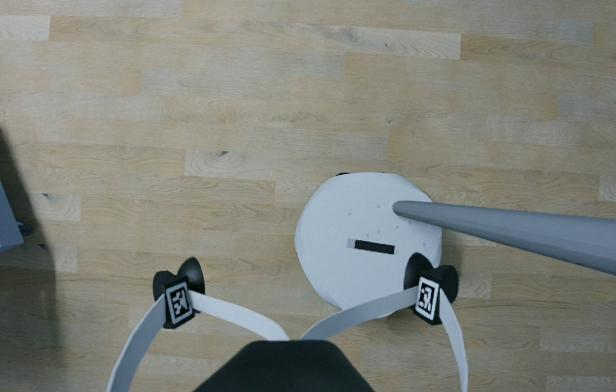

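>>> {"api": "move", "payload": {"r2": {"base":{"rotate_rad":0.3},"joints":{"arm_m":0.395,"lift_m":1.13}}, "blocking": false, "cameras": []}}

>>> {"api": "wait", "payload": {"seconds": 2.5, "cameras": []}}

>>> {"api": "move", "payload": {"r2": {"base":{"strafe_m":-0.38}}, "blocking": false, "cameras": []}}

>>> {"api": "wait", "payload": {"seconds": 4, "cameras": ["r2_head_camera","r2_wrist_camera"]}}

Scene clock: 155.33 s.
move: r2 moving
r1: as last shown
r1.lidar_m: 0.56 0.62 0.86 2.48 2.73 2.30 2.27 2.52 2.25 1.33 0.63 0.55
r1.motor_effort: lift_m=+19(20) arm_m=-4(4) wheel_0=+1(1) wheel_1=-1(1) wheel_2=-1(1)
r1.servo_current: wrist_yaw_rad=46(59) wrist_pitch_rad=46(46) wrist_roll_rad=33(59) gripper_m=46(46)
r1.wrist_depth_mm: - 135 - - - - - / - 135 144 - - - - / - 132 167 - - - - / 110 136 219 - - - - / 137 - - - - - - / - 1229 198 1205 193 1160 1118 / - 866 291 809 798 842 798
r2.base_odometry: x=-0.381 y=-0.121 heading=-2.673
r2.turned_by_wheels: +0.163
r2.turned_by_imu: +0.159
r2.base_tilt: forward=-0.7 right=+0.1
r2.lidar_m: 0.97 2.83 2.32 2.31 1.99 1.69 1.68 1.94 2.35 2.33 2.68 1.02
r2.base_status: rotate_rad moving
r2.joint_positions: lift_m=+1.127 arm_m=+0.051 wrist_yaw_rad=+0.003 wrist_pitch_rad=+1.567 wrist_roll_rad=+1.568 gripper_m=+0.120
r2.joint_status: lift_m moving; arm_m moving
r2.measured_speeds: translate_m=+0.001 strafe_m=-0.001 rotate_rad=+0.612 lift_m=+0.044 arm_m=+0.195 wrist_yaw_rad=+0.000 wrist_pitch_rad=+0.000 wrist_roll_rad=+0.000
r2.motor_effort: lift_m=+23(23) arm_m=+11(11) wheel_0=-4(8) wheel_1=-5(9) wheel_2=-9(11)
r2.servo_current: wrist_yaw_rad=39(52) wrist_pitch_rad=46(46) wrist_roll_rad=46(59) gripper_m=52(59)
r2.hand_pose: x=+0.2229 y=-0.0874 z=+1.0170 quat_wxyz=(+0.502, +0.500, +0.500, -0.498) (m; r2's base frame)
r2.wrist_depth_mm: 1281 1281 1255 1255 1229 1255 1255 / 1255 1281 1255 1281 1255 1255 1229 / 1255 1229 1255 1255 1255 1255 1281 / 1255 1308 1281 1255 1042 1255 1255 / 1281 1255 1281 1281 1025 1255 1281 / 1281 1229 199 1255 1025 1229 1255 / 1255 1255 1255 112 1255 1255 1255
pictures: none
No camera images: "cameras" was empty.

Scene clock: 157.10 s.
earlier move: r2 done
r1.base_odometry: x=-1.389 y=+1.064 heading=-2.225
r1.turned_by_wheels: +0.000
r1.turned_by_imu: +0.000
r1.base_tilt: forward=-1.6 right=+1.3
r1.lidar_m: 0.55 0.62 0.86 2.49 2.76 2.29 2.27 2.55 2.27 1.32 0.64 0.57
r1.base_status: not commanded
r1.joint_positions: lift_m=+0.124 arm_m=+0.000 wrist_yaw_rad=+3.194 wrist_pitch_rad=+0.002 wrist_roll_rad=+0.000 gripper_m=+0.056
r1.joint_status: not commanded
r1.measured_speeds: all 0
r1.motor_effort: lift_m=+19(20) arm_m=-4(4) wheel_0=+1(1) wheel_1=-1(1) wheel_2=+0(1)
r1.servo_current: wrist_yaw_rad=65(72) wrist_pitch_rad=39(52) wrist_roll_rad=59(65) gripper_m=46(52)
r1.hand_pose: x=-0.1216 y=+0.0722 z=+0.3019 quat_wxyz=(-0.026, -0.001, +0.000, +1.000) (m; r1's base frame)
r1.wrist_depth_mm: - 135 - - - - - / - 135 144 - - - - / - 132 168 - - - - / 110 136 220 - - - - / 137 - - - - - - / - 1205 198 1205 192 1160 1118 / - 878 291 798 798 842 798
r2.base_odometry: x=-0.381 y=-0.121 heading=-2.536
r2.turned_by_wheels: +0.136
r2.turned_by_imu: +0.133
r2.base_tilt: forward=-0.7 right=+0.0
r2.lidar_m: 1.09 2.62 2.31 2.33 1.88 1.67 1.72 2.10 2.34 2.36 2.89 0.96
r2.base_status: done
r2.joint_positions: lift_m=+1.130 arm_m=+0.395 wrist_yaw_rad=+0.003 wrist_pitch_rad=+1.567 wrist_roll_rad=+1.568 gripper_m=+0.120
r2.joint_status: all done
r2.measured_speeds: all 0
r2.motor_effort: lift_m=+21(24) arm_m=+7(14) wheel_0=-3(8) wheel_1=-4(9) wheel_2=-5(11)
r2.servo_current: wrist_yaw_rad=46(52) wrist_pitch_rad=39(52) wrist_roll_rad=52(59) gripper_m=52(59)
r2.hand_pose: x=+0.5670 y=-0.0874 z=+1.0195 quat_wxyz=(+0.502, +0.500, +0.500, -0.498) (m; r2's base frame)
r2.wrist_depth_mm: - 1098 1281 1255 1229 1255 1255 / 654 1118 1255 1255 1255 1255 1281 / 1255 1281 1281 1255 1281 1281 1281 / 1281 1281 1255 1281 1281 1042 1255 / 1255 1281 1255 1281 1281 1042 1042 / 1281 1255 200 1308 1255 1008 1255 / 1308 1281 1281 112 1308 1255 1281
wait: 1.77 of 2.5 s (r2 has come to rest)
pictures: none
No camera images: "cameras" was empty.

Scene clock: 157.60 s.
move: r2 moving
r1: as last shown
r1.lidar_m: 0.53 0.61 0.86 2.49 2.72 2.31 2.26 2.53 2.24 1.31 0.63 0.57
r1.motor_effort: lift_m=+19(20) arm_m=-4(4) wheel_0=+0(1) wheel_1=-1(1) wheel_2=-1(1)
r1.servo_current: wrist_yaw_rad=52(65) wrist_pitch_rad=39(46) wrist_roll_rad=46(65) gripper_m=39(46)
r1.wrist_depth_mm: - 135 - - - - - / - 135 144 - - - - / - 132 167 - - - - / 110 136 219 - - - - / 137 - - - - - - / - 1229 198 1205 193 1138 1118 / - 866 293 798 798 842 809
r2.base_odometry: x=-0.402 y=-0.091 heading=-2.536
r2.turned_by_wheels: +0.000
r2.turned_by_imu: +0.000
r2.base_tilt: forward=-0.7 right=+0.0
r2.lidar_m: 1.01 2.63 2.34 2.39 1.91 1.68 1.73 2.11 2.30 2.30 2.87 0.98
r2.base_status: strafe_m moving
r2.joint_positions: lift_m=+1.130 arm_m=+0.395 wrist_yaw_rad=+0.003 wrist_pitch_rad=+1.567 wrist_roll_rad=+1.568 gripper_m=+0.120
r2.joint_status: not commanded
r2.measured_speeds: translate_m=+0.000 strafe_m=-0.141 rotate_rad=-0.001 lift_m=+0.000 arm_m=+0.000 wrist_yaw_rad=+0.000 wrist_pitch_rad=+0.000 wrist_roll_rad=+0.000
r2.motor_effort: lift_m=+21(21) arm_m=+7(8) wheel_0=+10(13) wheel_1=-10(12) wheel_2=-1(3)
r2.servo_current: wrist_yaw_rad=46(59) wrist_pitch_rad=46(46) wrist_roll_rad=52(59) gripper_m=59(59)
r2.hand_pose: x=+0.5670 y=-0.0874 z=+1.0195 quat_wxyz=(+0.502, +0.500, +0.500, -0.498) (m; r2's base frame)
r2.wrist_depth_mm: - 1098 1255 1255 1255 1255 1255 / - 1118 1255 1281 1255 1229 1255 / - 1118 1281 1281 1255 1229 1255 / 1308 1281 1281 1255 1255 1025 1255 / 1308 1255 1229 1281 1255 1042 1042 / 1281 1255 200 1281 1255 1060 1229 / 1308 1281 1255 112 1255 1255 1255
pictures: none
No camera images: "cameras" was empty.

Scene clock: 159.70 s.
earlier move: r2 done
r1.base_odometry: x=-1.389 y=+1.064 heading=-2.225
r1.turned_by_wheels: +0.000
r1.turned_by_imu: +0.000
r1.base_tilt: forward=-1.6 right=+1.3
r1.lidar_m: 0.56 0.63 0.83 2.49 2.72 2.30 2.25 2.51 2.21 1.33 0.63 0.56
r1.base_status: not commanded
r1.joint_positions: lift_m=+0.124 arm_m=+0.000 wrist_yaw_rad=+3.194 wrist_pitch_rad=+0.002 wrist_roll_rad=+0.000 gripper_m=+0.056
r1.joint_status: not commanded
r1.measured_speeds: all 0
r1.motor_effort: lift_m=+20(20) arm_m=-4(4) wheel_0=+1(1) wheel_1=-1(1) wheel_2=+0(1)
r1.servo_current: wrist_yaw_rad=33(65) wrist_pitch_rad=46(52) wrist_roll_rad=52(65) gripper_m=46(52)
r1.hand_pose: x=-0.1216 y=+0.0722 z=+0.3019 quat_wxyz=(-0.026, -0.001, +0.000, +1.000) (m; r1's base frame)
r1.wrist_depth_mm: - 135 - - - - - / - 135 144 - - - - / - 132 167 - - - - / 110 136 220 - - - - / 137 - - - - - - / - 1229 198 1205 193 1160 1118 / - 866 291 809 798 831 809
r2.base_odometry: x=-0.597 y=+0.192 heading=-2.536
r2.turned_by_wheels: +0.000
r2.turned_by_imu: +0.000
r2.base_tilt: forward=-0.6 right=+0.0
r2.lidar_m: 0.91 2.99 2.66 2.71 2.02 1.81 1.81 2.18 1.98 2.00 2.44 0.99
r2.base_status: done
r2.joint_positions: lift_m=+1.130 arm_m=+0.395 wrist_yaw_rad=+0.003 wrist_pitch_rad=+1.567 wrist_roll_rad=+1.568 gripper_m=+0.120
r2.joint_status: not commanded
r2.measured_speeds: all 0
r2.motor_effort: lift_m=+20(21) arm_m=+7(8) wheel_0=+2(13) wheel_1=-4(12) wheel_2=+0(3)
r2.servo_current: wrist_yaw_rad=52(59) wrist_pitch_rad=39(52) wrist_roll_rad=52(72) gripper_m=59(59)
r2.hand_pose: x=+0.5670 y=-0.0874 z=+1.0196 quat_wxyz=(+0.502, +0.500, +0.500, -0.498) (m; r2's base frame)
r2.wrist_depth_mm: 1281 1281 1255 1281 1255 1229 1255 / 759 1281 1281 1255 1229 1255 1281 / - 1255 1281 1281 1229 1255 1255 / - 1138 1281 1281 1255 1042 1229 / - 1078 1281 1255 1281 1025 1025 / 788 1281 199 1255 1255 1025 1229 / 1281 1255 1255 112 1255 1255 1281
wait: 2.10 of 4 s (r2 has come to rest)
pictures: r2_head_camera, r2_wrist_camera
Images, in order (width x height): r2_head_camera 420x560, r2_wrist_camera 616x392.

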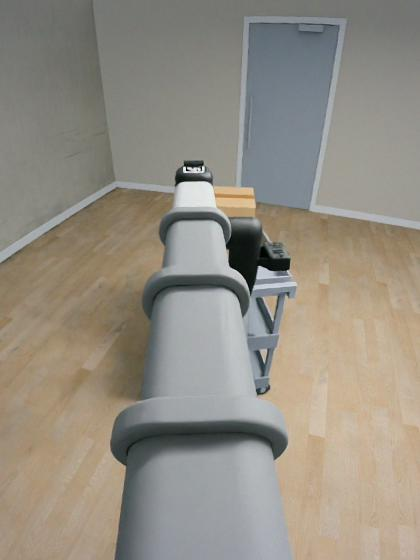

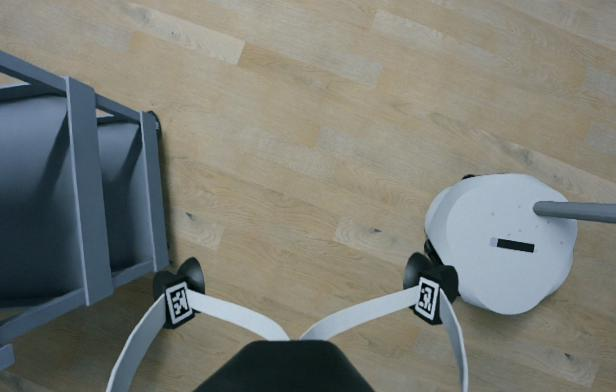

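>>> {"api": "move", "payload": {"r2": {"base":{"translate_m":0.24},"pace":"slow"}, "blocking": false, "cameras": []}}

>>> {"api": "wait", "payload": {"seconds": 5, "cameras": ["r2_wrist_camera"]}}

Scene clock: 166.43 s.
move: r2 moving
r1: as last shown
r1.lidar_m: 0.55 0.58 0.86 2.49 2.73 2.30 2.28 2.53 2.25 1.35 0.63 0.57
r1.servo_current: wrist_yaw_rad=39(52) wrist_pitch_rad=46(46) wrist_roll_rad=26(65) gripper_m=33(46)
r1.wrist_depth_mm: - 135 - - - - - / - 135 144 - - - - / - 132 167 - - - - / 110 136 220 - - - - / 137 - - - - - - / - 1229 198 1205 193 1138 1118 / - 878 291 798 798 831 809
r2.base_odometry: x=-0.607 y=+0.185 heading=-2.536
r2.turned_by_wheels: +0.000
r2.turned_by_imu: +0.001
r2.base_tilt: forward=-0.7 right=+0.0
r2.lidar_m: 0.88 2.98 2.66 2.69 2.02 1.81 1.84 2.19 1.98 2.03 2.46 1.00
r2.base_status: translate_m moving
r2.joint_positions: lift_m=+1.130 arm_m=+0.395 wrist_yaw_rad=+0.003 wrist_pitch_rad=+1.567 wrist_roll_rad=+1.568 gripper_m=+0.120
r2.joint_status: not commanded
r2.measured_speeds: translate_m=+0.049 strafe_m=-0.001 rotate_rad=-0.001 lift_m=+0.000 arm_m=+0.000 wrist_yaw_rad=+0.000 wrist_pitch_rad=+0.000 wrist_roll_rad=+0.000
r2.motor_effort: lift_m=+20(20) arm_m=+8(8) wheel_0=+3(9) wheel_1=+7(7) wheel_2=-8(11)
r2.servo_current: wrist_yaw_rad=33(52) wrist_pitch_rad=46(46) wrist_roll_rad=46(65) gripper_m=46(59)
r2.hand_pose: x=+0.5670 y=-0.0874 z=+1.0196 quat_wxyz=(+0.502, +0.500, +0.500, -0.498) (m; r2's base frame)
r2.wrist_depth_mm: 1281 1255 1255 1255 1255 1255 1255 / 741 1281 1255 1255 1281 1255 1255 / - 1118 1281 1255 1281 1281 1281 / - 1118 1255 1281 1255 1060 1281 / - 778 1281 1281 1281 1042 1060 / 676 1281 199 1281 1255 1008 1281 / 1281 1255 1281 112 1281 1281 1255
pictures: none
No camera images: "cameras" was empty.

Scene clock: 169.63 s.
earlier move: r2 done
r1.base_odometry: x=-1.389 y=+1.064 heading=-2.225
r1.turned_by_wheels: +0.000
r1.turned_by_imu: +0.000
r1.base_tilt: forward=-1.6 right=+1.3
r1.lidar_m: 0.55 0.62 0.87 2.48 2.73 2.28 2.25 2.53 2.23 1.32 0.60 0.57
r1.base_status: not commanded
r1.joint_positions: lift_m=+0.124 arm_m=+0.000 wrist_yaw_rad=+3.194 wrist_pitch_rad=+0.002 wrist_roll_rad=+0.000 gripper_m=+0.056
r1.joint_status: not commanded
r1.measured_speeds: all 0
r1.motor_effort: lift_m=+19(20) arm_m=-4(4) wheel_0=+1(1) wheel_1=-1(1) wheel_2=+0(1)
r1.servo_current: wrist_yaw_rad=52(72) wrist_pitch_rad=39(46) wrist_roll_rad=33(72) gripper_m=39(46)
r1.hand_pose: x=-0.1216 y=+0.0722 z=+0.3019 quat_wxyz=(-0.026, -0.001, +0.000, +1.000) (m; r1's base frame)
r1.wrist_depth_mm: - 135 - - - - - / - 135 144 - - - - / - 132 167 - - - - / 110 136 219 - - - - / 137 - - - - - - / - 1229 198 1205 193 1138 1118 / - 866 293 798 809 831 798
r2.base_odometry: x=-0.794 y=+0.055 heading=-2.536
r2.turned_by_wheels: +0.000
r2.turned_by_imu: +0.001
r2.base_tilt: forward=-0.7 right=+0.1
r2.lidar_m: 0.67 2.89 2.60 2.63 2.26 2.03 2.04 2.28 2.07 2.09 2.55 0.75
r2.base_status: done
r2.joint_positions: lift_m=+1.130 arm_m=+0.395 wrist_yaw_rad=+0.003 wrist_pitch_rad=+1.567 wrist_roll_rad=+1.568 gripper_m=+0.120
r2.joint_status: not commanded
r2.measured_speeds: all 0
r2.motor_effort: lift_m=+20(21) arm_m=+8(8) wheel_0=+5(10) wheel_1=+4(8) wheel_2=-6(11)
r2.servo_current: wrist_yaw_rad=52(52) wrist_pitch_rad=46(52) wrist_roll_rad=46(65) gripper_m=59(59)
r2.hand_pose: x=+0.5670 y=-0.0874 z=+1.0196 quat_wxyz=(+0.502, +0.500, +0.500, -0.498) (m; r2's base frame)
r2.wrist_depth_mm: 455 394 1281 1255 1255 1255 1255 / 459 392 1255 1255 1255 1255 1229 / 462 387 1118 1255 1255 1255 1255 / 459 397 1098 1255 1255 1042 1255 / 459 413 976 1281 1255 1042 1042 / 462 399 198 1281 1255 1042 1281 / 462 394 1255 112 1255 1229 1281
wait: 3.20 of 5 s (r2 has come to rest)
pictures: r2_wrist_camera
Images, in order (width x height): r2_wrist_camera 616x392.

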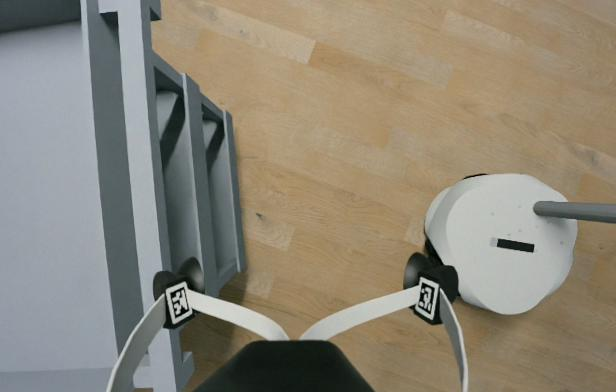

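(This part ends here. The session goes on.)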